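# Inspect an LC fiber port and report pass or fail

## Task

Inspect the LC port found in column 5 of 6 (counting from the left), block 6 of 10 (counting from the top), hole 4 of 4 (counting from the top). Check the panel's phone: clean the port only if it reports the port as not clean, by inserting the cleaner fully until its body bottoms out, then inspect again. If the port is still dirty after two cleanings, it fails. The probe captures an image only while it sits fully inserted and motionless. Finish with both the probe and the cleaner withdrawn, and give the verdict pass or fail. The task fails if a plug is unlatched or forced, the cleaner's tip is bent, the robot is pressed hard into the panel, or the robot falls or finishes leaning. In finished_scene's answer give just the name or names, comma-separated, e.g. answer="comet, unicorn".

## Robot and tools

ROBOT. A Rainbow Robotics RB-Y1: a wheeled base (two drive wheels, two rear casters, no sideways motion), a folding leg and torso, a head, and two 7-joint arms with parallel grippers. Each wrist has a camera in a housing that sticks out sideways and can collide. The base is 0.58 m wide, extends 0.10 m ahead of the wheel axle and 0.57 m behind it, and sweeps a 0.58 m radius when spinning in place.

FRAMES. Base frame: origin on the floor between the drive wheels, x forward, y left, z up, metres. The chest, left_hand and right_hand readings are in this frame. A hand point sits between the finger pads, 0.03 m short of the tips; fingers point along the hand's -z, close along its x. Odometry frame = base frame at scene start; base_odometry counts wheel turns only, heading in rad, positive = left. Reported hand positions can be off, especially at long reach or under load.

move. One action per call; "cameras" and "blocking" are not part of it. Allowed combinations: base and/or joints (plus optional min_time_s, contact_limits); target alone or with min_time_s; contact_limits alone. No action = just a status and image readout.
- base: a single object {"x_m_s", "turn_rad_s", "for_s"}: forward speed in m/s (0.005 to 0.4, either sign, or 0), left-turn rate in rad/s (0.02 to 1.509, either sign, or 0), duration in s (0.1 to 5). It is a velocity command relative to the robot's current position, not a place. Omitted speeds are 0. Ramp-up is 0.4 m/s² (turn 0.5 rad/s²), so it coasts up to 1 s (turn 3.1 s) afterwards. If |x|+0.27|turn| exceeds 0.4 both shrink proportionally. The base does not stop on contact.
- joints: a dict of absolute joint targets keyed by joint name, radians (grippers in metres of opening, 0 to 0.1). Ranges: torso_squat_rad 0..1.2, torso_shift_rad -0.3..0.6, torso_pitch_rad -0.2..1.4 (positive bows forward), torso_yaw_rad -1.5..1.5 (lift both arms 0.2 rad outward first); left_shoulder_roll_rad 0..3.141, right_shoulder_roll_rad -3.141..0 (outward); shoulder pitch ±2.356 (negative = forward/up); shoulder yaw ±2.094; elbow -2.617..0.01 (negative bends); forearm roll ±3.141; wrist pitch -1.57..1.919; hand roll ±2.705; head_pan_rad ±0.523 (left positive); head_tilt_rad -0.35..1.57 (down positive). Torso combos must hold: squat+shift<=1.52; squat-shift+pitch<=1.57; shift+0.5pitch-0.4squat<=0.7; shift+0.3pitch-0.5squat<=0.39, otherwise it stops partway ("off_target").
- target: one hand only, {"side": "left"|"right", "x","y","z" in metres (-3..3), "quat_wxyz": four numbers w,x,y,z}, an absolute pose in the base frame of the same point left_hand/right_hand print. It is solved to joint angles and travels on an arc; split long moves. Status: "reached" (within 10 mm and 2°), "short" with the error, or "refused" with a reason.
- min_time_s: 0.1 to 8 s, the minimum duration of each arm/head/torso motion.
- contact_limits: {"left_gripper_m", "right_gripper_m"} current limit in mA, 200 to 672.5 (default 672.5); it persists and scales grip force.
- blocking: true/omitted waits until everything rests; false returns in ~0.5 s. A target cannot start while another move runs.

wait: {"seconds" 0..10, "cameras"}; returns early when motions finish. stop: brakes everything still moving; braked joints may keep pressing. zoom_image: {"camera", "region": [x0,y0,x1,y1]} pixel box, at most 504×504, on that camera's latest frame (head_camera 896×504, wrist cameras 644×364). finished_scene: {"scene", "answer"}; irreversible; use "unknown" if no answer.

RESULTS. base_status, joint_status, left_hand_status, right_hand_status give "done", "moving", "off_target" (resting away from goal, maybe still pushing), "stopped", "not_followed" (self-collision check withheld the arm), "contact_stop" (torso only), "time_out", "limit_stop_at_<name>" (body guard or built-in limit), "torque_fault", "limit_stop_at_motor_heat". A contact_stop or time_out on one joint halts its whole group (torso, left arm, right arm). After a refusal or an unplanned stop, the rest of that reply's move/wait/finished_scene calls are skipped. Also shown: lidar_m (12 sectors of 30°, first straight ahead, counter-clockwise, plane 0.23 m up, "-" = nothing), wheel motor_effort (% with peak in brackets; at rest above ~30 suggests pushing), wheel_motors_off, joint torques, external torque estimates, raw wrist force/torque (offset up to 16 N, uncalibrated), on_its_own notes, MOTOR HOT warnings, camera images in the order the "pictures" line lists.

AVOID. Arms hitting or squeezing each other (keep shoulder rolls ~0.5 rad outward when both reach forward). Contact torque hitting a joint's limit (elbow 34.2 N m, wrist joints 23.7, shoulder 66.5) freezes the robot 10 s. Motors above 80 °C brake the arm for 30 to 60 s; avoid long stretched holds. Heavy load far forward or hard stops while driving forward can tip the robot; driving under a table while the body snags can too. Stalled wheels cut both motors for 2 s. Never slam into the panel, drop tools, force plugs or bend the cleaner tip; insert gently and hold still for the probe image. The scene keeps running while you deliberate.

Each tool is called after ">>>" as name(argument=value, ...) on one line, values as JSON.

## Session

>>> move()

Scene clock: 0.00 s.
Joint torques (N m): no reading
External joint torques (N m): no reading
Wrist force (N): no reading
Wrist torque (N m): no reading
Wrist force, peak (N): no reading
base_odometry: x=+0.000 y=+0.000 heading=+0.000
lidar_m: 1.35 0.95 1.92 1.98 2.05 2.79 4.48 3.79 2.77 2.65 1.33 1.31
base_status: not commanded
joint_positions: torso_squat_rad=+0.350 torso_shift_rad=+0.000 torso_pitch_rad=+0.000 torso_yaw_rad=+0.000 left_shoulder_pitch_rad=-0.009 left_shoulder_roll_rad=+0.046 left_shoulder_yaw_rad=-0.007 left_elbow_rad=-0.123 left_forearm_roll_rad=+0.009 left_wrist_pitch_rad=-0.046 left_hand_roll_rad=+0.010 left_gripper_m=+0.017 right_shoulder_pitch_rad=+0.064 right_shoulder_roll_rad=-0.379 right_shoulder_yaw_rad=+0.701 right_elbow_rad=-1.411 right_forearm_roll_rad=+1.806 right_wrist_pitch_rad=+0.730 right_hand_roll_rad=-0.661 right_gripper_m=+0.047 head_pan_rad=+0.000 head_tilt_rad=+0.400
joint_status: not commanded
wheel_motors_off: 0
motor_effort: left_wheel=+1 right_wheel=+1
chest: x=-0.2280 y=+0.0007 z=+1.2475 quat_wxyz=(+1.000, +0.000, +0.000, +0.000) (m; base frame)
left_hand: x=-0.1510 y=+0.2547 z=+0.5677 quat_wxyz=(+0.996, +0.022, -0.089, +0.003) (m; base frame)
right_hand: x=+0.1926 y=-0.1883 z=+0.9205 quat_wxyz=(+0.510, -0.497, -0.490, +0.503) (m; base frame)
pictures: head_camera, left_wrist_camera, right_wrist_camera

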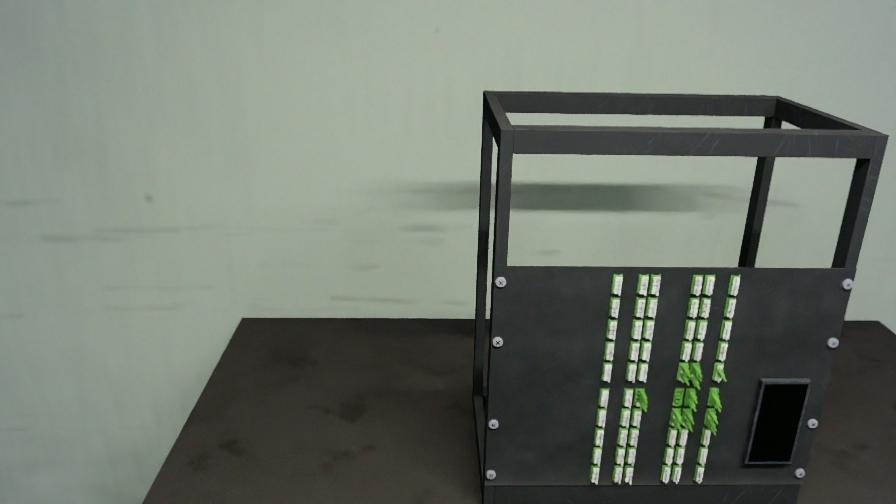

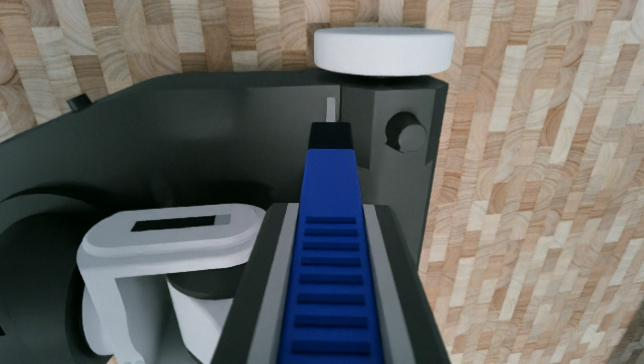

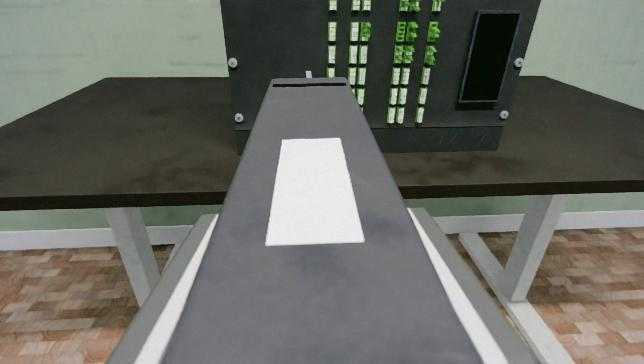

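>>> move(base={"x_m_s": -0.25, "for_s": 1.2}, joints={"head_tilt_rad": 0.65}, cameras=[])

>>> move(base={"turn_rad_s": -0.45, "for_s": 1.4}, cameras=[])

>>> move(base={"x_m_s": 0.25, "for_s": 1.98}, cameras=[])

>>> move(base={"turn_rad_s": 0.45, "for_s": 1.48})

Scene clock: 4.43 s.
Joint torques (N m): left_arm=[-2.65 1.57 1.1 -0.39 0.13 -0.05 0.13] | right_arm=[-9.39 -1.92 -3.06 -8.95 0.87 1.56 -0.35]
External joint torques (N m): left_arm=[-0.87 0.19 1.02 -0.09 0.12 0.39 0.14] | right_arm=[-2.19 -0.02 -0.06 -1.05 0.01 0.42 -0.35]
Wrist force (N): left_arm=[0.4 0.6 -8.1] | right_arm=[-4.8 9.9 -7.1]
Wrist torque (N m): left_arm=[-0.18 -0.05 0.04] | right_arm=[-0.75 -0.90 -0.02]
Wrist force, peak (N): left_arm=[0.5 0.7 -9.7] | right_arm=[-4.8 10.3 -7.7]
move: done
base_odometry: x=-0.300 y=+0.000 heading=+0.000
lidar_m: 1.24 1.72 2.06 1.97 2.04 2.80 4.18 3.77 2.78 2.66 2.38 1.54
base_status: done (sent for 1.2 of 1.2 s)
joint_positions: torso_squat_rad=+0.350 torso_shift_rad=+0.000 torso_pitch_rad=+0.000 torso_yaw_rad=+0.000 left_shoulder_pitch_rad=-0.009 left_shoulder_roll_rad=+0.046 left_shoulder_yaw_rad=-0.007 left_elbow_rad=-0.123 left_forearm_roll_rad=+0.009 left_wrist_pitch_rad=-0.046 left_hand_roll_rad=+0.010 left_gripper_m=+0.017 right_shoulder_pitch_rad=+0.064 right_shoulder_roll_rad=-0.379 right_shoulder_yaw_rad=+0.701 right_elbow_rad=-1.411 right_forearm_roll_rad=+1.806 right_wrist_pitch_rad=+0.730 right_hand_roll_rad=-0.661 right_gripper_m=+0.047 head_pan_rad=+0.000 head_tilt_rad=+0.650
joint_status: all done
wheel_motors_off: 0
motor_effort: left_wheel=+0(31) right_wheel=+1(22)
chest: x=-0.2280 y=+0.0007 z=+1.2475 quat_wxyz=(+1.000, +0.000, +0.000, +0.000) (m; base frame)
left_hand: x=-0.1511 y=+0.2547 z=+0.5677 quat_wxyz=(+0.996, +0.022, -0.089, +0.003) (m; base frame)
right_hand: x=+0.1925 y=-0.1883 z=+0.9203 quat_wxyz=(+0.510, -0.497, -0.490, +0.503) (m; base frame)
pictures: none
No camera images: "cameras" was empty.

Scene clock: 7.03 s.
Joint torques (N m): left_arm=[-2.43 1.44 0.66 -0.59 0.24 -0.14 -0.06] | right_arm=[-9.37 -2.08 -3.06 -9.04 0.87 1.62 -0.28]
External joint torques (N m): left_arm=[-0.65 0.06 0.58 -0.29 0.23 0.29 -0.05] | right_arm=[-2.18 -0.18 -0.06 -1.15 0 0.48 -0.27]
Wrist force (N): left_arm=[-0.2 0.5 -8.0] | right_arm=[-4.7 10.2 -6.7]
Wrist torque (N m): left_arm=[-0.18 -0.11 0.10] | right_arm=[-0.80 -0.90 -0.02]
Wrist force, peak (N): left_arm=[0.5 0.7 -9.1] | right_arm=[-5.0 10.1 -7.1]
move: done
base_odometry: x=-0.300 y=+0.000 heading=-0.630
lidar_m: 1.54 1.66 1.25 2.13 1.98 2.01 2.55 4.20 4.26 2.84 2.63 2.68
base_status: done (sent for 1.4 of 1.4 s)
joint_positions: torso_squat_rad=+0.350 torso_shift_rad=+0.000 torso_pitch_rad=+0.000 torso_yaw_rad=+0.000 left_shoulder_pitch_rad=-0.009 left_shoulder_roll_rad=+0.046 left_shoulder_yaw_rad=-0.007 left_elbow_rad=-0.123 left_forearm_roll_rad=+0.009 left_wrist_pitch_rad=-0.046 left_hand_roll_rad=+0.010 left_gripper_m=+0.017 right_shoulder_pitch_rad=+0.064 right_shoulder_roll_rad=-0.379 right_shoulder_yaw_rad=+0.701 right_elbow_rad=-1.411 right_forearm_roll_rad=+1.806 right_wrist_pitch_rad=+0.730 right_hand_roll_rad=-0.661 right_gripper_m=+0.047 head_pan_rad=+0.000 head_tilt_rad=+0.650
joint_status: not commanded
wheel_motors_off: 0
motor_effort: left_wheel=+12(43) right_wheel=+3(31)
chest: x=-0.2280 y=+0.0007 z=+1.2475 quat_wxyz=(+1.000, +0.000, +0.000, +0.000) (m; base frame)
left_hand: x=-0.1511 y=+0.2547 z=+0.5677 quat_wxyz=(+0.996, +0.022, -0.089, +0.003) (m; base frame)
right_hand: x=+0.1925 y=-0.1883 z=+0.9203 quat_wxyz=(+0.510, -0.497, -0.490, +0.503) (m; base frame)
pictures: none
No camera images: "cameras" was empty.

Scene clock: 9.93 s.
Joint torques (N m): left_arm=[-1.67 0.69 0.93 -0.36 0.31 -0.13 -0.01] | right_arm=[-9.14 -2.16 -3.17 -8.79 0.8 1.67 -0.29]
External joint torques (N m): left_arm=[0.11 -0.68 0.85 -0.06 0.3 0.31 0] | right_arm=[-1.95 -0.26 -0.17 -0.89 -0.07 0.53 -0.28]
Wrist force (N): left_arm=[0.0 0.5 -8.5] | right_arm=[-4.8 10.0 -6.9]
Wrist torque (N m): left_arm=[-0.18 -0.05 0.08] | right_arm=[-0.77 -0.91 -0.03]
Wrist force, peak (N): left_arm=[0.7 0.2 -9.6] | right_arm=[-5.0 10.2 -7.5]
move: done
base_odometry: x=+0.097 y=-0.290 heading=-0.630
lidar_m: 1.04 1.27 1.01 1.62 2.27 2.30 2.93 4.59 3.78 2.54 2.35 2.06
base_status: done (sent for 1.97 of 1.97 s)
joint_positions: torso_squat_rad=+0.350 torso_shift_rad=+0.000 torso_pitch_rad=+0.000 torso_yaw_rad=+0.000 left_shoulder_pitch_rad=-0.009 left_shoulder_roll_rad=+0.046 left_shoulder_yaw_rad=-0.007 left_elbow_rad=-0.123 left_forearm_roll_rad=+0.009 left_wrist_pitch_rad=-0.046 left_hand_roll_rad=+0.010 left_gripper_m=+0.017 right_shoulder_pitch_rad=+0.064 right_shoulder_roll_rad=-0.379 right_shoulder_yaw_rad=+0.701 right_elbow_rad=-1.411 right_forearm_roll_rad=+1.806 right_wrist_pitch_rad=+0.730 right_hand_roll_rad=-0.661 right_gripper_m=+0.047 head_pan_rad=+0.000 head_tilt_rad=+0.650
joint_status: not commanded
wheel_motors_off: 0
motor_effort: left_wheel=-9(41) right_wheel=+5(31)
chest: x=-0.2279 y=+0.0007 z=+1.2475 quat_wxyz=(+1.000, +0.000, +0.000, +0.000) (m; base frame)
left_hand: x=-0.1509 y=+0.2547 z=+0.5677 quat_wxyz=(+0.996, +0.022, -0.089, +0.003) (m; base frame)
right_hand: x=+0.1926 y=-0.1883 z=+0.9203 quat_wxyz=(+0.510, -0.497, -0.490, +0.503) (m; base frame)
pictures: none
No camera images: "cameras" was empty.

Scene clock: 12.77 s.
Joint torques (N m): left_arm=[-1.32 1.2 0.7 -0.3 0.17 -0.03 -0.1] | right_arm=[-9.02 -1.83 -3.21 -8.91 0.92 1.66 -0.29]
External joint torques (N m): left_arm=[0.46 -0.18 0.62 0 0.16 0.41 -0.09] | right_arm=[-1.83 0.07 -0.21 -1.01 0.06 0.52 -0.28]
Wrist force (N): left_arm=[0.8 0.8 -8.3] | right_arm=[-4.6 9.9 -6.9]
Wrist torque (N m): left_arm=[-0.22 -0.03 0.05] | right_arm=[-0.75 -0.88 -0.02]
Wrist force, peak (N): left_arm=[0.4 0.7 -9.3] | right_arm=[-4.8 10.2 -7.1]
move: done
base_odometry: x=+0.097 y=-0.290 heading=+0.029
lidar_m: 1.27 0.99 1.85 2.27 2.38 3.31 4.56 3.30 2.44 2.37 1.78 1.04
base_status: done (sent for 1.47 of 1.47 s)
joint_positions: torso_squat_rad=+0.350 torso_shift_rad=+0.000 torso_pitch_rad=+0.000 torso_yaw_rad=+0.000 left_shoulder_pitch_rad=-0.009 left_shoulder_roll_rad=+0.046 left_shoulder_yaw_rad=-0.007 left_elbow_rad=-0.123 left_forearm_roll_rad=+0.009 left_wrist_pitch_rad=-0.046 left_hand_roll_rad=+0.010 left_gripper_m=+0.017 right_shoulder_pitch_rad=+0.064 right_shoulder_roll_rad=-0.379 right_shoulder_yaw_rad=+0.701 right_elbow_rad=-1.411 right_forearm_roll_rad=+1.806 right_wrist_pitch_rad=+0.730 right_hand_roll_rad=-0.661 right_gripper_m=+0.047 head_pan_rad=+0.000 head_tilt_rad=+0.650
joint_status: not commanded
wheel_motors_off: 0
motor_effort: left_wheel=+4(39) right_wheel=+10(24)
chest: x=-0.2279 y=+0.0007 z=+1.2475 quat_wxyz=(+1.000, +0.000, +0.000, +0.000) (m; base frame)
left_hand: x=-0.1509 y=+0.2547 z=+0.5677 quat_wxyz=(+0.996, +0.022, -0.089, +0.003) (m; base frame)
right_hand: x=+0.1926 y=-0.1883 z=+0.9203 quat_wxyz=(+0.510, -0.497, -0.490, +0.503) (m; base frame)
pictures: head_camera, left_wrist_camera, right_wrist_camera

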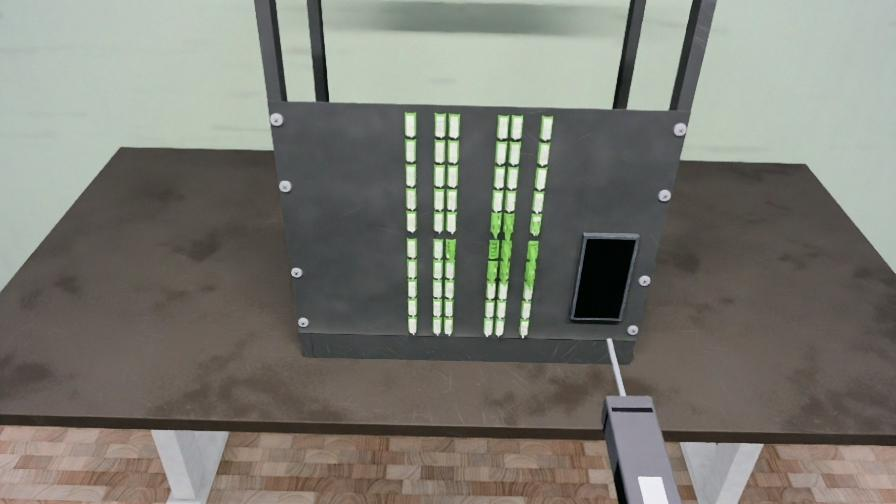

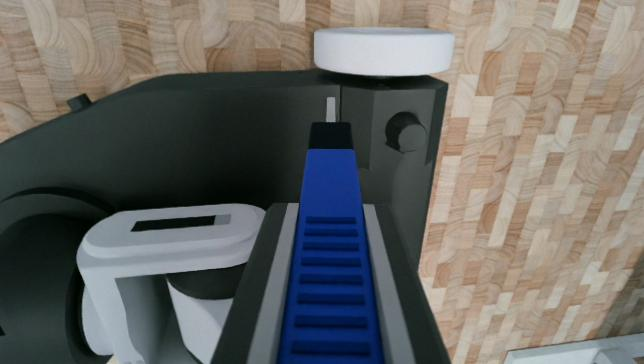

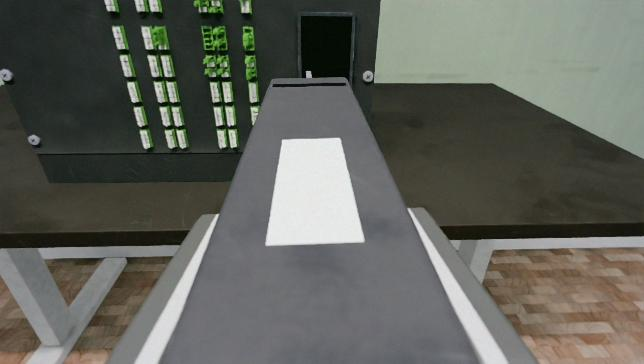

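>>> move()

>>> zoom_image(camera="head_camera", region=[260, 100, 700, 340])

>>> zoom_image(camera="head_camera", region=[470, 220, 560, 300])

Scene clock: 14.27 s.
Joint torques (N m): left_arm=[-1.52 1.38 0.78 -0.34 0.14 -0.11 -0.06] | right_arm=[-9.08 -1.8 -2.99 -9.2 0.79 1.7 -0.3]
External joint torques (N m): left_arm=[0.26 0 0.7 -0.04 0.13 0.32 -0.05] | right_arm=[-1.89 0.1 0.01 -1.3 -0.07 0.55 -0.29]
Wrist force (N): left_arm=[0.5 0.7 -8.5] | right_arm=[-4.8 10.0 -6.8]
Wrist torque (N m): left_arm=[-0.19 -0.03 0.09] | right_arm=[-0.76 -0.90 -0.03]
Wrist force, peak (N): left_arm=[0.6 1.0 -9.3] | right_arm=[-5.1 10.0 -7.0]
base_odometry: x=+0.097 y=-0.290 heading=+0.029
lidar_m: 1.27 0.99 1.84 2.27 2.40 3.30 4.57 3.29 2.45 2.37 1.77 1.04
base_status: done (sent for 1.47 of 1.47 s)
joint_positions: torso_squat_rad=+0.350 torso_shift_rad=+0.000 torso_pitch_rad=+0.000 torso_yaw_rad=+0.000 left_shoulder_pitch_rad=-0.009 left_shoulder_roll_rad=+0.046 left_shoulder_yaw_rad=-0.007 left_elbow_rad=-0.123 left_forearm_roll_rad=+0.009 left_wrist_pitch_rad=-0.046 left_hand_roll_rad=+0.010 left_gripper_m=+0.017 right_shoulder_pitch_rad=+0.064 right_shoulder_roll_rad=-0.379 right_shoulder_yaw_rad=+0.701 right_elbow_rad=-1.411 right_forearm_roll_rad=+1.806 right_wrist_pitch_rad=+0.730 right_hand_roll_rad=-0.661 right_gripper_m=+0.047 head_pan_rad=+0.000 head_tilt_rad=+0.650
joint_status: not commanded
wheel_motors_off: 0
motor_effort: left_wheel=+5(39) right_wheel=+10(24)
chest: x=-0.2279 y=+0.0007 z=+1.2475 quat_wxyz=(+1.000, +0.000, +0.000, +0.000) (m; base frame)
left_hand: x=-0.1509 y=+0.2547 z=+0.5677 quat_wxyz=(+0.996, +0.022, -0.089, +0.003) (m; base frame)
right_hand: x=+0.1926 y=-0.1883 z=+0.9203 quat_wxyz=(+0.510, -0.497, -0.490, +0.503) (m; base frame)
pictures: head_camera, left_wrist_camera, right_wrist_camera

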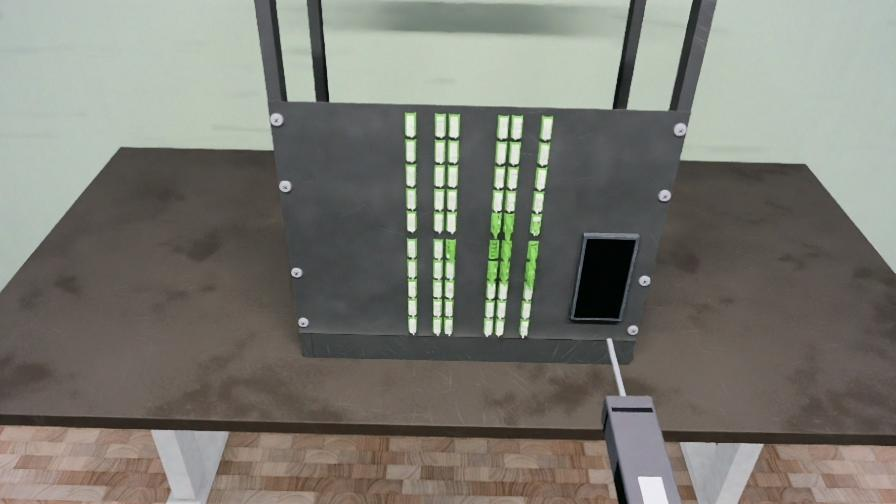

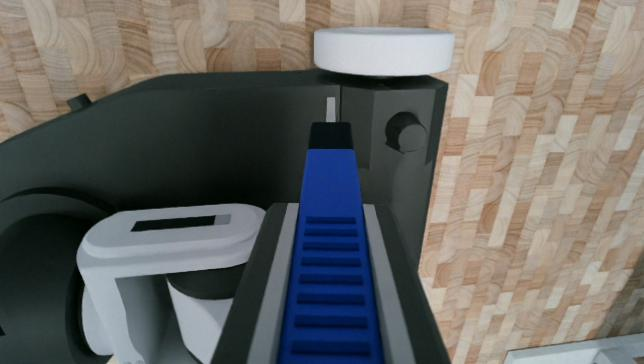

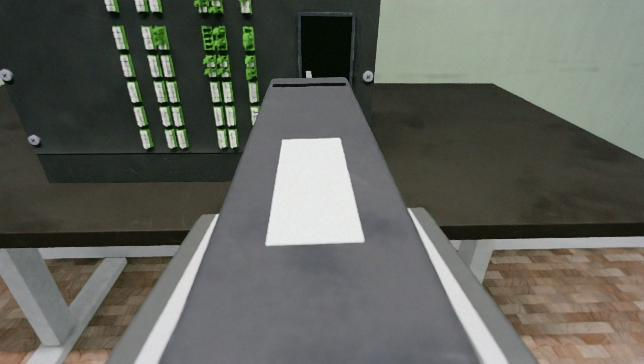

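Scaled by 1.145 from the camera's 896x504 image, which has a finer 1280x720 frame.

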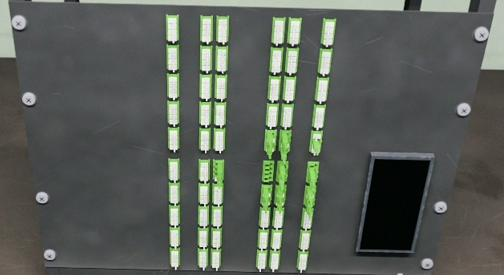

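Scaled by 5.600 from the camera's 896x504 image, which has a finer 1280x720 frame.

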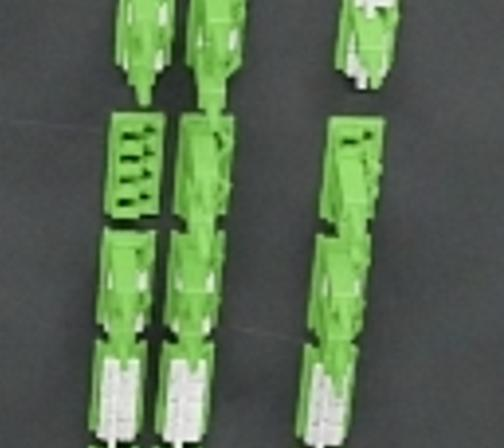

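>>> move(target={"side":"right","x":0.178,"y":-0.10,"z":0.88,"quat_wxyz":[0.5044,-0.4799,-0.5,0.5157]}, min_time_s=3, cameras=[])

>>> move(base={"x_m_s":0.08,"for_s":1.3})

>>> zoom_image(camera="right_wrist_camera", region=[150, 0, 450, 140])

Scene clock: 15.03 s.
Joint torques (N m): left_arm=[-1.71 1.15 0.79 -0.22 0.18 -0.19 -0.02] | right_arm=[-8.98 -1.85 -3.19 -9.13 0.83 1.63 -0.19]
External joint torques (N m): left_arm=[0.08 -0.23 0.71 0.08 0.17 0.24 -0.01] | right_arm=[-1.79 0.04 -0.19 -1.23 -0.03 0.49 -0.18]
Wrist force (N): left_arm=[0.4 -0.4 -8.5] | right_arm=[-4.9 10.0 -6.9]
Wrist torque (N m): left_arm=[-0.10 -0.09 0.02] | right_arm=[-0.77 -0.91 -0.04]
Wrist force, peak (N): left_arm=[-0.4 0.3 -9.0] | right_arm=[-4.9 10.1 -7.1]
move: refused
base_odometry: x=+0.097 y=-0.290 heading=+0.029
lidar_m: 1.26 1.00 1.84 2.27 2.39 3.30 4.57 3.31 2.45 2.37 1.77 1.04
base_status: not commanded
joint_positions: torso_squat_rad=+0.350 torso_shift_rad=+0.000 torso_pitch_rad=+0.000 torso_yaw_rad=+0.000 left_shoulder_pitch_rad=-0.009 left_shoulder_roll_rad=+0.046 left_shoulder_yaw_rad=-0.007 left_elbow_rad=-0.123 left_forearm_roll_rad=+0.009 left_wrist_pitch_rad=-0.046 left_hand_roll_rad=+0.010 left_gripper_m=+0.017 right_shoulder_pitch_rad=+0.064 right_shoulder_roll_rad=-0.379 right_shoulder_yaw_rad=+0.701 right_elbow_rad=-1.411 right_forearm_roll_rad=+1.806 right_wrist_pitch_rad=+0.730 right_hand_roll_rad=-0.661 right_gripper_m=+0.047 head_pan_rad=+0.000 head_tilt_rad=+0.650
joint_status: not commanded
wheel_motors_off: 0
motor_effort: left_wheel=+5(5) right_wheel=+10(10)
chest: x=-0.2279 y=+0.0007 z=+1.2475 quat_wxyz=(+1.000, +0.000, +0.000, +0.000) (m; base frame)
left_hand: x=-0.1509 y=+0.2547 z=+0.5677 quat_wxyz=(+0.996, +0.022, -0.089, +0.003) (m; base frame)
right_hand: x=+0.1926 y=-0.1883 z=+0.9203 quat_wxyz=(+0.510, -0.497, -0.490, +0.503) (m; base frame)
right_hand_status: refused: the posture found for that pose stands 18 mm from the leg (limit 20 mm). Nothing moved. The solve starts from where the arm stands: from another posture it may find a clear one.
pictures: none
No camera images: "cameras" was empty.

not run: a stop that you did not command came earlier in this reply.

Scaled by 1.680 from the camera's 644x364 image, which has a finer 1265x715 frame.

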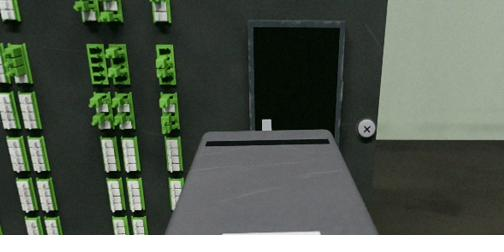

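>>> move(target={"side":"right","x":0.19,"y":-0.10,"z":0.91,"quat_wxyz":[0.5044,-0.4799,-0.5,0.5157]}, min_time_s=3, cameras=[])

>>> move(base={"x_m_s":0.08,"for_s":1.1})

>>> zoom_image(camera="right_wrist_camera", region=[220, 0, 370, 100])

Scene clock: 18.57 s.
Joint torques (N m): left_arm=[-1.63 1.31 1.34 -0.08 0.1 -0.11 0.04] | right_arm=[-10.58 3.56 -0.14 -9.02 1.52 1.96 0.09]
External joint torques (N m): left_arm=[0.15 -0.07 1.26 0.22 0.09 0.33 0.05] | right_arm=[-3.03 1.39 1.39 -0.82 0.53 0.95 0.1]
Wrist force (N): left_arm=[0.5 0.0 -8.8] | right_arm=[-4.5 9.9 -7.1]
Wrist torque (N m): left_arm=[-0.14 -0.06 0.04] | right_arm=[-0.78 -0.86 -0.03]
Wrist force, peak (N): left_arm=[1.1 0.5 -9.3] | right_arm=[-4.9 10.2 -7.2]
move: done
base_odometry: x=+0.097 y=-0.290 heading=+0.029
lidar_m: 1.26 0.99 1.85 2.26 2.38 3.30 4.57 3.30 2.44 2.37 1.77 1.04
base_status: not commanded
joint_positions: torso_squat_rad=+0.350 torso_shift_rad=+0.000 torso_pitch_rad=+0.000 torso_yaw_rad=+0.000 left_shoulder_pitch_rad=-0.009 left_shoulder_roll_rad=+0.046 left_shoulder_yaw_rad=-0.007 left_elbow_rad=-0.123 left_forearm_roll_rad=+0.009 left_wrist_pitch_rad=-0.046 left_hand_roll_rad=+0.010 left_gripper_m=+0.017 right_shoulder_pitch_rad=+0.011 right_shoulder_roll_rad=-0.192 right_shoulder_yaw_rad=+0.777 right_elbow_rad=-1.286 right_forearm_roll_rad=+1.839 right_wrist_pitch_rad=+0.771 right_hand_roll_rad=-0.588 right_gripper_m=+0.047 head_pan_rad=+0.000 head_tilt_rad=+0.650
joint_status: all done
wheel_motors_off: 0
motor_effort: left_wheel=+5(5) right_wheel=+10(10)
chest: x=-0.2279 y=+0.0007 z=+1.2475 quat_wxyz=(+1.000, +0.000, +0.000, +0.000) (m; base frame)
left_hand: x=-0.1509 y=+0.2547 z=+0.5677 quat_wxyz=(+0.996, +0.022, -0.089, +0.003) (m; base frame)
right_hand: x=+0.1898 y=-0.1004 z=+0.9096 quat_wxyz=(+0.505, -0.480, -0.499, +0.516) (m; base frame)
right_hand_status: reached (checked arc, planned for 3.0 s): 1 mm and 0.1 deg off.
pictures: none
No camera images: "cameras" was empty.

Scene clock: 20.30 s.
Joint torques (N m): left_arm=[-1.82 1.44 0.76 -0.17 0.12 -0.13 0.1] | right_arm=[-9.94 3.32 -0.39 -9.08 1.46 1.91 0.05]
External joint torques (N m): left_arm=[-0.03 0.07 0.68 0.12 0.11 0.3 0.11] | right_arm=[-2.39 1.15 1.13 -0.89 0.47 0.89 0.06]
Wrist force (N): left_arm=[1.0 0.6 -8.6] | right_arm=[-4.6 10.0 -7.0]
Wrist torque (N m): left_arm=[-0.19 0.01 0.09] | right_arm=[-0.76 -0.87 -0.04]
Wrist force, peak (N): left_arm=[0.4 0.6 -9.1] | right_arm=[-4.8 10.0 -7.7]
move: done
base_odometry: x=+0.185 y=-0.287 heading=+0.030
lidar_m: 1.18 0.93 1.73 2.27 2.38 3.31 4.66 3.30 2.45 2.37 1.65 0.98
base_status: done (sent for 1.1 of 1.1 s)
joint_positions: torso_squat_rad=+0.350 torso_shift_rad=+0.000 torso_pitch_rad=+0.000 torso_yaw_rad=+0.000 left_shoulder_pitch_rad=-0.009 left_shoulder_roll_rad=+0.046 left_shoulder_yaw_rad=-0.007 left_elbow_rad=-0.123 left_forearm_roll_rad=+0.009 left_wrist_pitch_rad=-0.046 left_hand_roll_rad=+0.010 left_gripper_m=+0.017 right_shoulder_pitch_rad=+0.010 right_shoulder_roll_rad=-0.192 right_shoulder_yaw_rad=+0.777 right_elbow_rad=-1.286 right_forearm_roll_rad=+1.839 right_wrist_pitch_rad=+0.771 right_hand_roll_rad=-0.588 right_gripper_m=+0.047 head_pan_rad=+0.000 head_tilt_rad=+0.650
joint_status: not commanded
wheel_motors_off: 0
motor_effort: left_wheel=+8(32) right_wheel=-7(32)
chest: x=-0.2279 y=+0.0007 z=+1.2475 quat_wxyz=(+1.000, +0.000, +0.000, +0.000) (m; base frame)
left_hand: x=-0.1510 y=+0.2547 z=+0.5677 quat_wxyz=(+0.996, +0.022, -0.089, +0.003) (m; base frame)
right_hand: x=+0.1899 y=-0.1003 z=+0.9097 quat_wxyz=(+0.504, -0.480, -0.499, +0.516) (m; base frame)
pictures: head_camera, left_wrist_camera, right_wrist_camera

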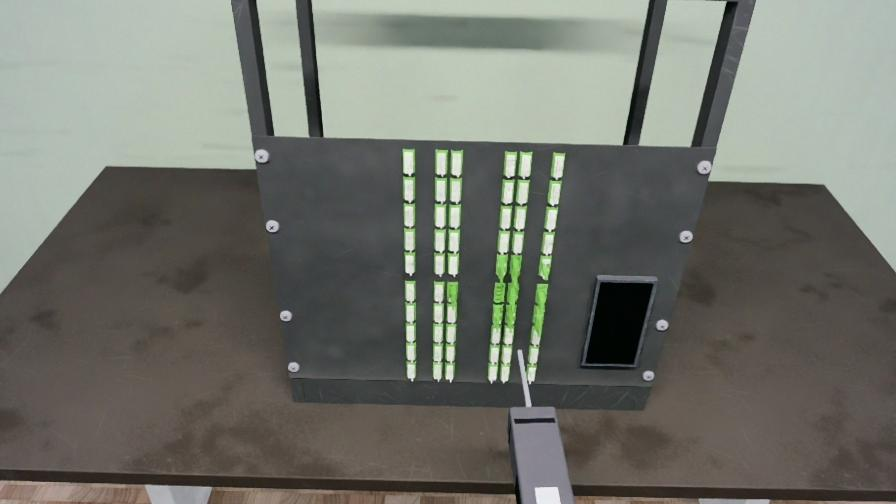

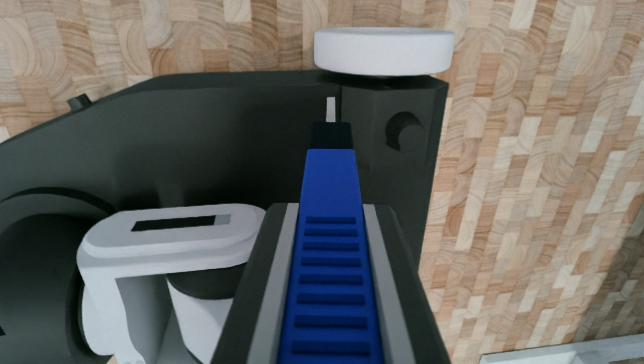

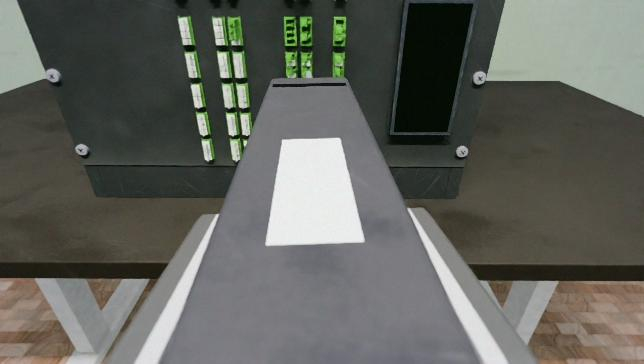

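Scaled by 3.360 from the camera's 644x364 image, which has a finer 1265x715 frame.

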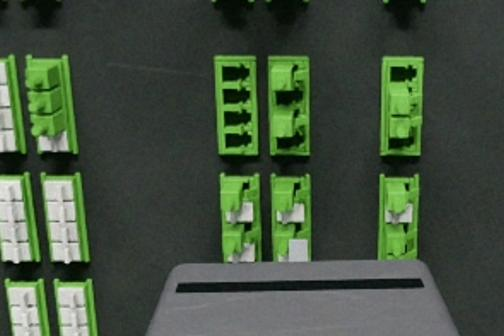

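>>> zoom_image(camera="right_wrist_camera", region=[30, 60, 110, 160])

>>> zoom_image(camera="right_wrist_camera", region=[430, 60, 510, 160])

Scaled by 5.040 from the camera's 644x364 image, which has a finer 1265x715 frame.

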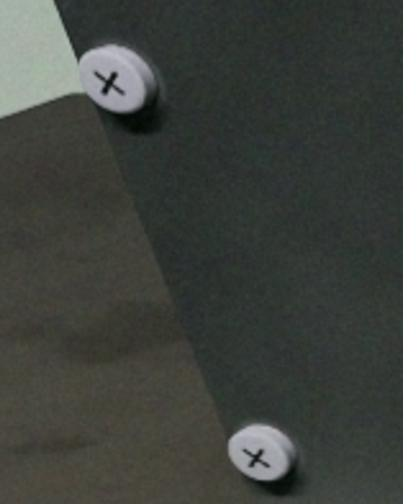

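Scaled by 5.040 from the camera's 644x364 image, which has a finer 1265x715 frame.

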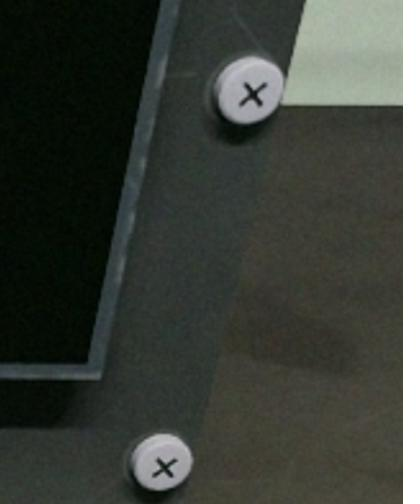

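>>> move(target={"side":"right","x":0.19,"y":-0.085,"z":0.915,"quat_wxyz":[0.5167,-0.4933,-0.4877,0.5023]}, min_time_s=2)

>>> zoom_image(camera="right_wrist_camera", region=[240, 0, 360, 90])

>>> zoom_image(camera="right_wrist_camera", region=[30, 60, 110, 160])

>>> zoom_image(camera="right_wrist_camera", region=[430, 60, 510, 160])

>>> zoom_image(camera="head_camera", region=[470, 250, 570, 360])

Scene clock: 23.97 s.
Joint torques (N m): left_arm=[-2.11 1.71 0.64 -0.22 0.06 -0.12 0.09] | right_arm=[-8.33 4.91 -2.62 -9.19 1.1 1.87 0]
External joint torques (N m): left_arm=[-0.32 0.34 0.56 0.08 0.05 0.31 0.1] | right_arm=[-0.82 1.34 -1.72 -0.85 0.02 0.96 0]
Wrist force (N): left_arm=[0.4 0.2 -8.6] | right_arm=[-4.8 10.0 -7.1]
Wrist torque (N m): left_arm=[-0.16 -0.04 0.05] | right_arm=[-0.79 -0.89 -0.04]
Wrist force, peak (N): left_arm=[0.8 0.3 -9.1] | right_arm=[-5.0 10.0 -7.2]
move: done
base_odometry: x=+0.185 y=-0.287 heading=+0.030
lidar_m: 1.18 0.93 1.72 2.26 2.38 3.31 4.67 3.30 2.45 2.37 1.68 0.98
base_status: not commanded
joint_positions: torso_squat_rad=+0.350 torso_shift_rad=+0.000 torso_pitch_rad=+0.000 torso_yaw_rad=+0.000 left_shoulder_pitch_rad=-0.009 left_shoulder_roll_rad=+0.046 left_shoulder_yaw_rad=-0.007 left_elbow_rad=-0.123 left_forearm_roll_rad=+0.009 left_wrist_pitch_rad=-0.046 left_hand_roll_rad=+0.010 left_gripper_m=+0.017 right_shoulder_pitch_rad=+0.014 right_shoulder_roll_rad=-0.117 right_shoulder_yaw_rad=+0.766 right_elbow_rad=-1.267 right_forearm_roll_rad=+1.833 right_wrist_pitch_rad=+0.808 right_hand_roll_rad=-0.525 right_gripper_m=+0.047 head_pan_rad=+0.000 head_tilt_rad=+0.650
joint_status: all done
wheel_motors_off: 0
motor_effort: left_wheel=+8(9) right_wheel=-8(8)
chest: x=-0.2279 y=+0.0007 z=+1.2475 quat_wxyz=(+1.000, +0.000, +0.000, +0.000) (m; base frame)
left_hand: x=-0.1510 y=+0.2547 z=+0.5677 quat_wxyz=(+0.996, +0.022, -0.089, +0.003) (m; base frame)
right_hand: x=+0.1896 y=-0.0853 z=+0.9149 quat_wxyz=(+0.516, -0.491, -0.489, +0.503) (m; base frame)
right_hand_status: reached (checked arc, planned for 2.0 s): 1 mm and 0.3 deg off.
pictures: head_camera, left_wrist_camera, right_wrist_camera

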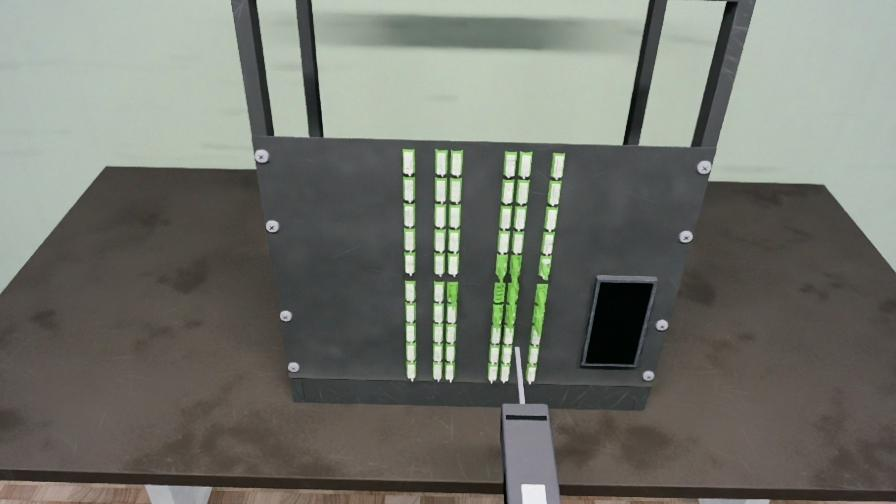

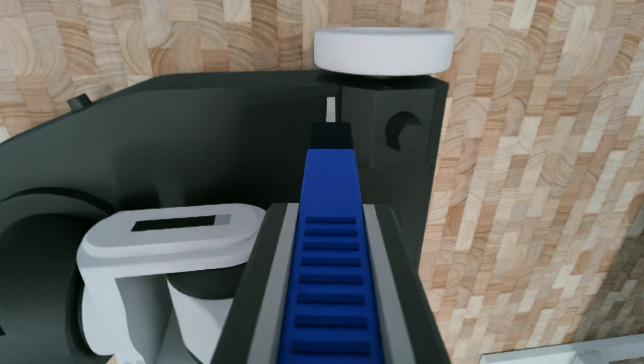

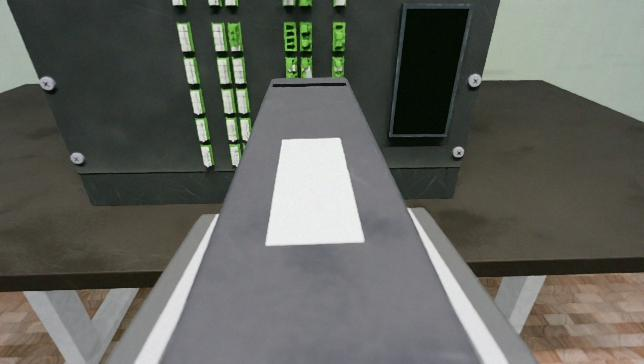

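Scaled by 4.200 from the camera's 644x364 image, which has a finer 1265x715 frame.

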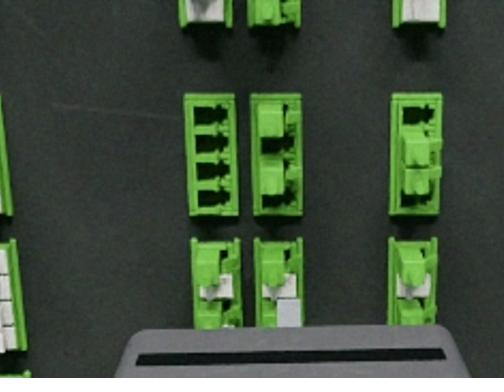

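Scaled by 5.040 from the camera's 644x364 image, which has a finer 1265x715 frame.

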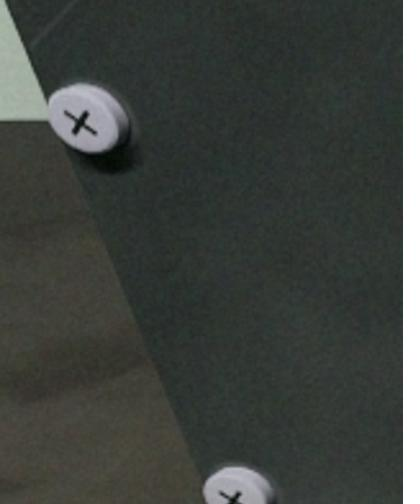

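Scaled by 5.040 from the camera's 644x364 image, which has a finer 1265x715 frame.

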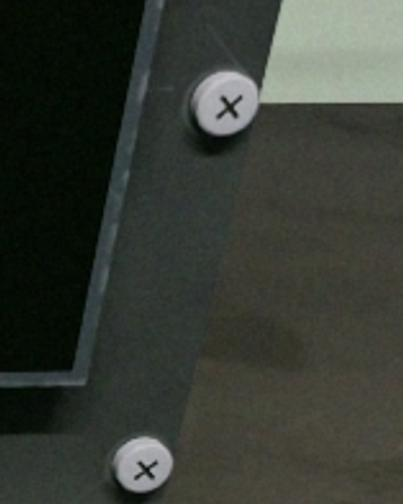

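Scaled by 4.582 from the camera's 896x504 image, which has a finer 1280x720 frame.

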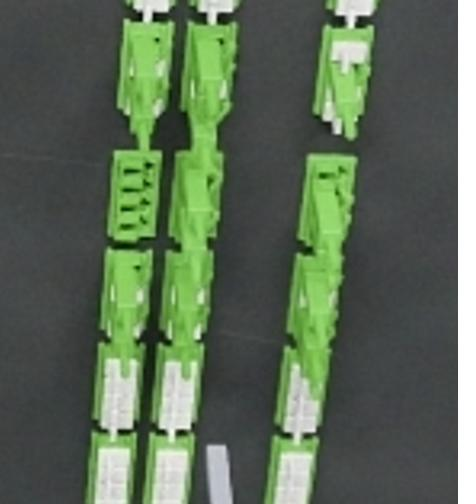

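>>> move(target={"side":"right","x":0.20,"y":-0.083,"z":0.926,"quat_wxyz":[0.5167,-0.4933,-0.4877,0.5023]}, min_time_s=2)

>>> zoom_image(camera="right_wrist_camera", region=[280, 30, 340, 90])

>>> zoom_image(camera="head_camera", region=[480, 260, 540, 350])

Scene clock: 27.77 s.
Joint torques (N m): left_arm=[-1.82 1.68 1.12 -0.31 0.1 -0.1 -0.11] | right_arm=[-11.09 5.29 -2.84 -10.4 1.04 1.04 -0.02]
External joint torques (N m): left_arm=[-0.03 0.3 1.04 -0.01 0.09 0.33 -0.1] | right_arm=[-3.2 1.57 -1.95 -1.86 -0.05 0.2 -0.01]
Wrist force (N): left_arm=[0.5 0.2 -8.3] | right_arm=[-4.9 10.0 -7.0]
Wrist torque (N m): left_arm=[-0.16 -0.04 0.08] | right_arm=[-0.79 -0.90 -0.04]
Wrist force, peak (N): left_arm=[0.3 0.5 -9.5] | right_arm=[-4.9 10.2 -7.1]
move: done
base_odometry: x=+0.185 y=-0.287 heading=+0.030
lidar_m: 1.18 0.92 1.72 2.27 2.38 3.30 4.66 3.29 2.44 2.37 1.66 0.98
base_status: not commanded
joint_positions: torso_squat_rad=+0.350 torso_shift_rad=+0.000 torso_pitch_rad=+0.000 torso_yaw_rad=+0.000 left_shoulder_pitch_rad=-0.009 left_shoulder_roll_rad=+0.046 left_shoulder_yaw_rad=-0.007 left_elbow_rad=-0.123 left_forearm_roll_rad=+0.009 left_wrist_pitch_rad=-0.046 left_hand_roll_rad=+0.010 left_gripper_m=+0.017 right_shoulder_pitch_rad=+0.004 right_shoulder_roll_rad=-0.106 right_shoulder_yaw_rad=+0.742 right_elbow_rad=-1.295 right_forearm_roll_rad=+1.808 right_wrist_pitch_rad=+0.783 right_hand_roll_rad=-0.475 right_gripper_m=+0.047 head_pan_rad=+0.000 head_tilt_rad=+0.650
joint_status: all done
wheel_motors_off: 0
motor_effort: left_wheel=+8(9) right_wheel=-8(8)
chest: x=-0.2279 y=+0.0007 z=+1.2475 quat_wxyz=(+1.000, +0.000, +0.000, +0.000) (m; base frame)
left_hand: x=-0.1510 y=+0.2547 z=+0.5677 quat_wxyz=(+0.996, +0.022, -0.089, +0.003) (m; base frame)
right_hand: x=+0.1992 y=-0.0832 z=+0.9257 quat_wxyz=(+0.516, -0.493, -0.488, +0.502) (m; base frame)
right_hand_status: reached (checked arc, planned for 2.0 s): 1 mm and 0.1 deg off.
pictures: head_camera, left_wrist_camera, right_wrist_camera

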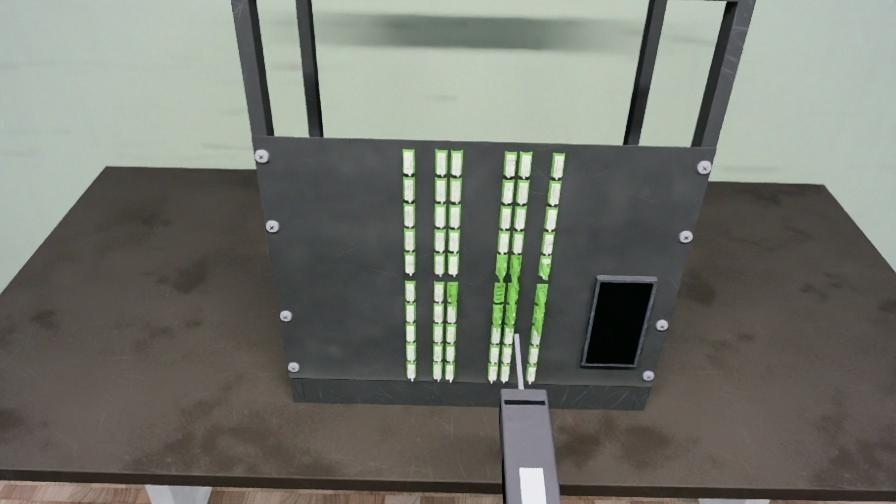

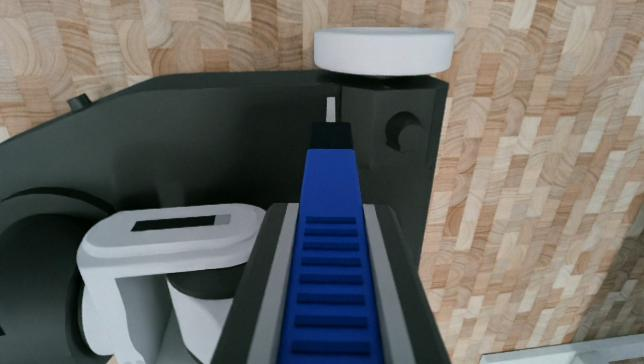

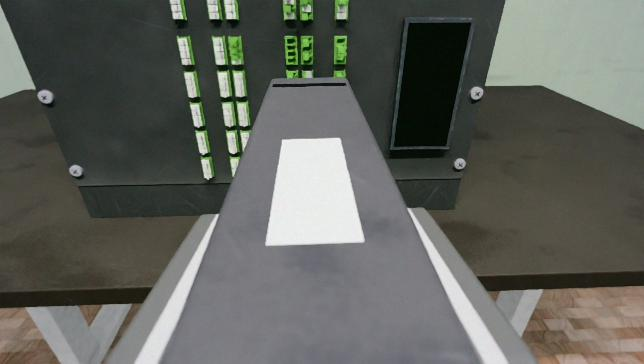

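Scaled by 8.400 from the camera's 644x364 image, which has a finer 1265x715 frame.

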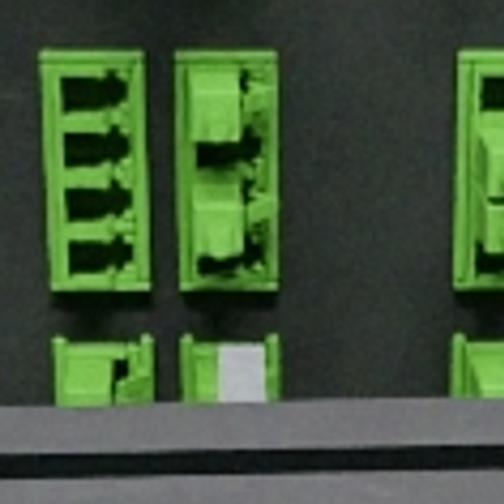

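Scaled by 5.600 from the camera's 896x504 image, which has a finer 1280x720 frame.

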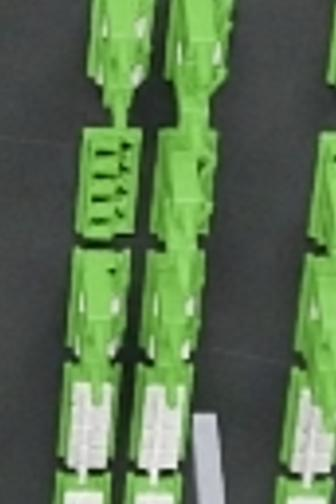

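>>> move(target={"side":"right","x":0.226,"y":-0.0816,"z":0.926,"quat_wxyz":[0.5167,-0.4933,-0.4877,0.5023]}, min_time_s=2.5)

>>> zoom_image(camera="right_wrist_camera", region=[280, 30, 340, 90])

>>> zoom_image(camera="right_wrist_camera", region=[10, 80, 110, 200])

>>> zoom_image(camera="right_wrist_camera", region=[420, 80, 520, 200])

>>> zoom_image(camera="head_camera", region=[480, 260, 540, 350])

Scene clock: 31.30 s.
Joint torques (N m): left_arm=[-1.71 1.42 1.09 -0.27 0.16 -0.12 0] | right_arm=[-12.77 5.27 -3.13 -9.32 0.93 1.01 -0.55]
External joint torques (N m): left_arm=[0.08 0.05 1.01 0.02 0.15 0.31 0.01] | right_arm=[-3.4 1.57 -2.03 -0.84 -0.12 0.14 -0.54]
Wrist force (N): left_arm=[0.4 0.4 -8.5] | right_arm=[-4.9 10.0 -7.1]
Wrist torque (N m): left_arm=[-0.22 -0.04 0.03] | right_arm=[-0.79 -0.93 -0.03]
Wrist force, peak (N): left_arm=[0.2 0.5 -9.4] | right_arm=[-4.9 10.2 -7.5]
move: done
base_odometry: x=+0.185 y=-0.287 heading=+0.030
lidar_m: 1.17 0.93 1.72 2.27 2.37 3.33 4.66 3.29 2.42 2.37 1.67 0.97
base_status: not commanded
joint_positions: torso_squat_rad=+0.350 torso_shift_rad=+0.000 torso_pitch_rad=+0.000 torso_yaw_rad=+0.000 left_shoulder_pitch_rad=-0.009 left_shoulder_roll_rad=+0.046 left_shoulder_yaw_rad=-0.007 left_elbow_rad=-0.123 left_forearm_roll_rad=+0.009 left_wrist_pitch_rad=-0.046 left_hand_roll_rad=+0.010 left_gripper_m=+0.017 right_shoulder_pitch_rad=-0.081 right_shoulder_roll_rad=-0.080 right_shoulder_yaw_rad=+0.709 right_elbow_rad=-1.205 right_forearm_roll_rad=+1.789 right_wrist_pitch_rad=+0.763 right_hand_roll_rad=-0.494 right_gripper_m=+0.047 head_pan_rad=+0.000 head_tilt_rad=+0.650
joint_status: all done
wheel_motors_off: 0
motor_effort: left_wheel=+8(9) right_wheel=-7(8)
chest: x=-0.2279 y=+0.0007 z=+1.2475 quat_wxyz=(+1.000, +0.000, +0.000, +0.000) (m; base frame)
left_hand: x=-0.1510 y=+0.2547 z=+0.5677 quat_wxyz=(+0.996, +0.022, -0.089, +0.003) (m; base frame)
right_hand: x=+0.2256 y=-0.0818 z=+0.9256 quat_wxyz=(+0.517, -0.493, -0.487, +0.503) (m; base frame)
right_hand_status: reached (checked arc, planned for 2.5 s): 1 mm and 0.1 deg off.
pictures: head_camera, left_wrist_camera, right_wrist_camera

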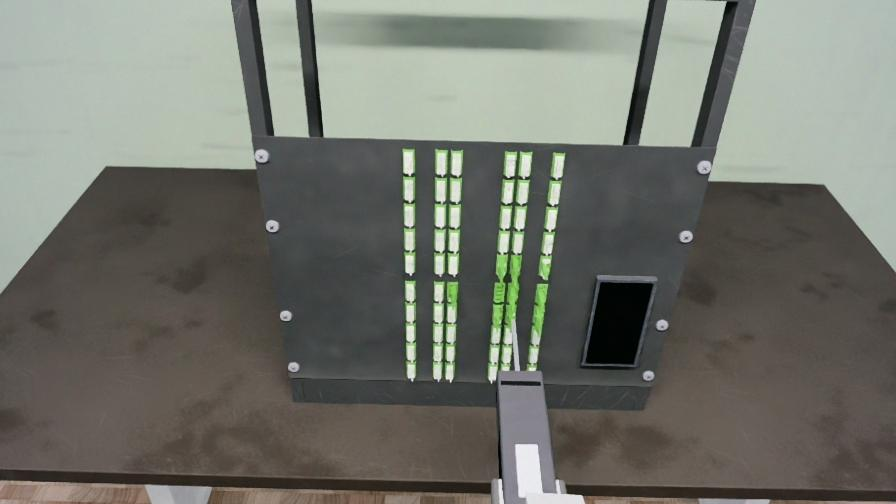

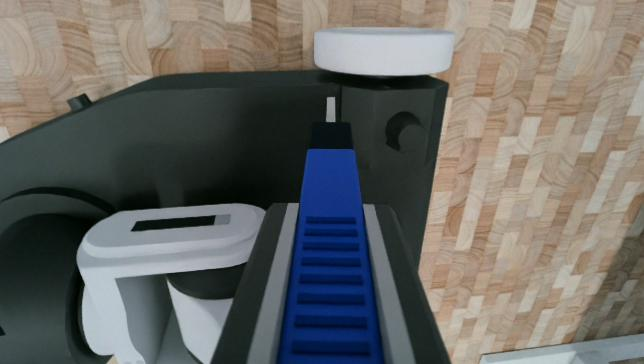

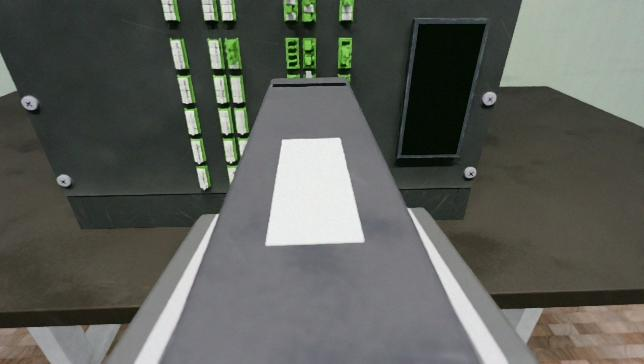

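Scaled by 8.400 from the camera's 644x364 image, which has a finer 1265x715 frame.

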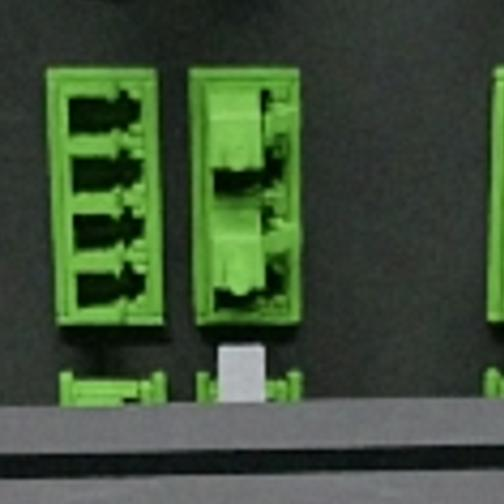

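Scaled by 4.200 from the camera's 644x364 image, which has a finer 1265x715 frame.

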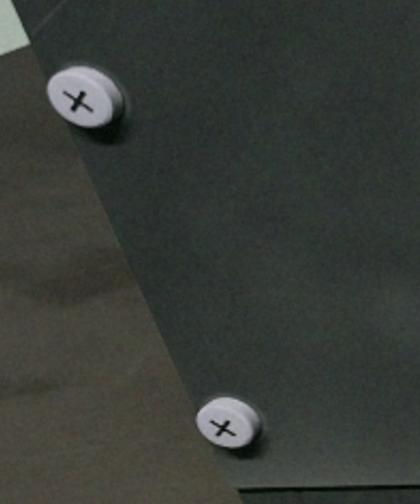

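Scaled by 4.200 from the camera's 644x364 image, which has a finer 1265x715 frame.

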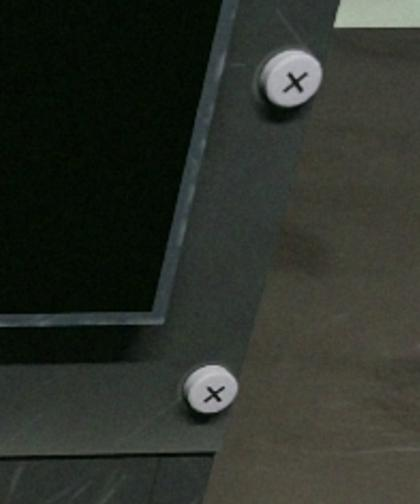

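Scaled by 5.600 from the camera's 896x504 image, which has a finer 1280x720 frame.

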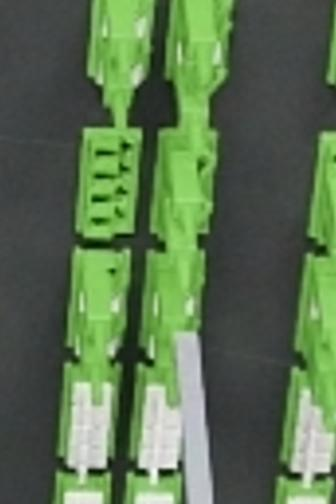

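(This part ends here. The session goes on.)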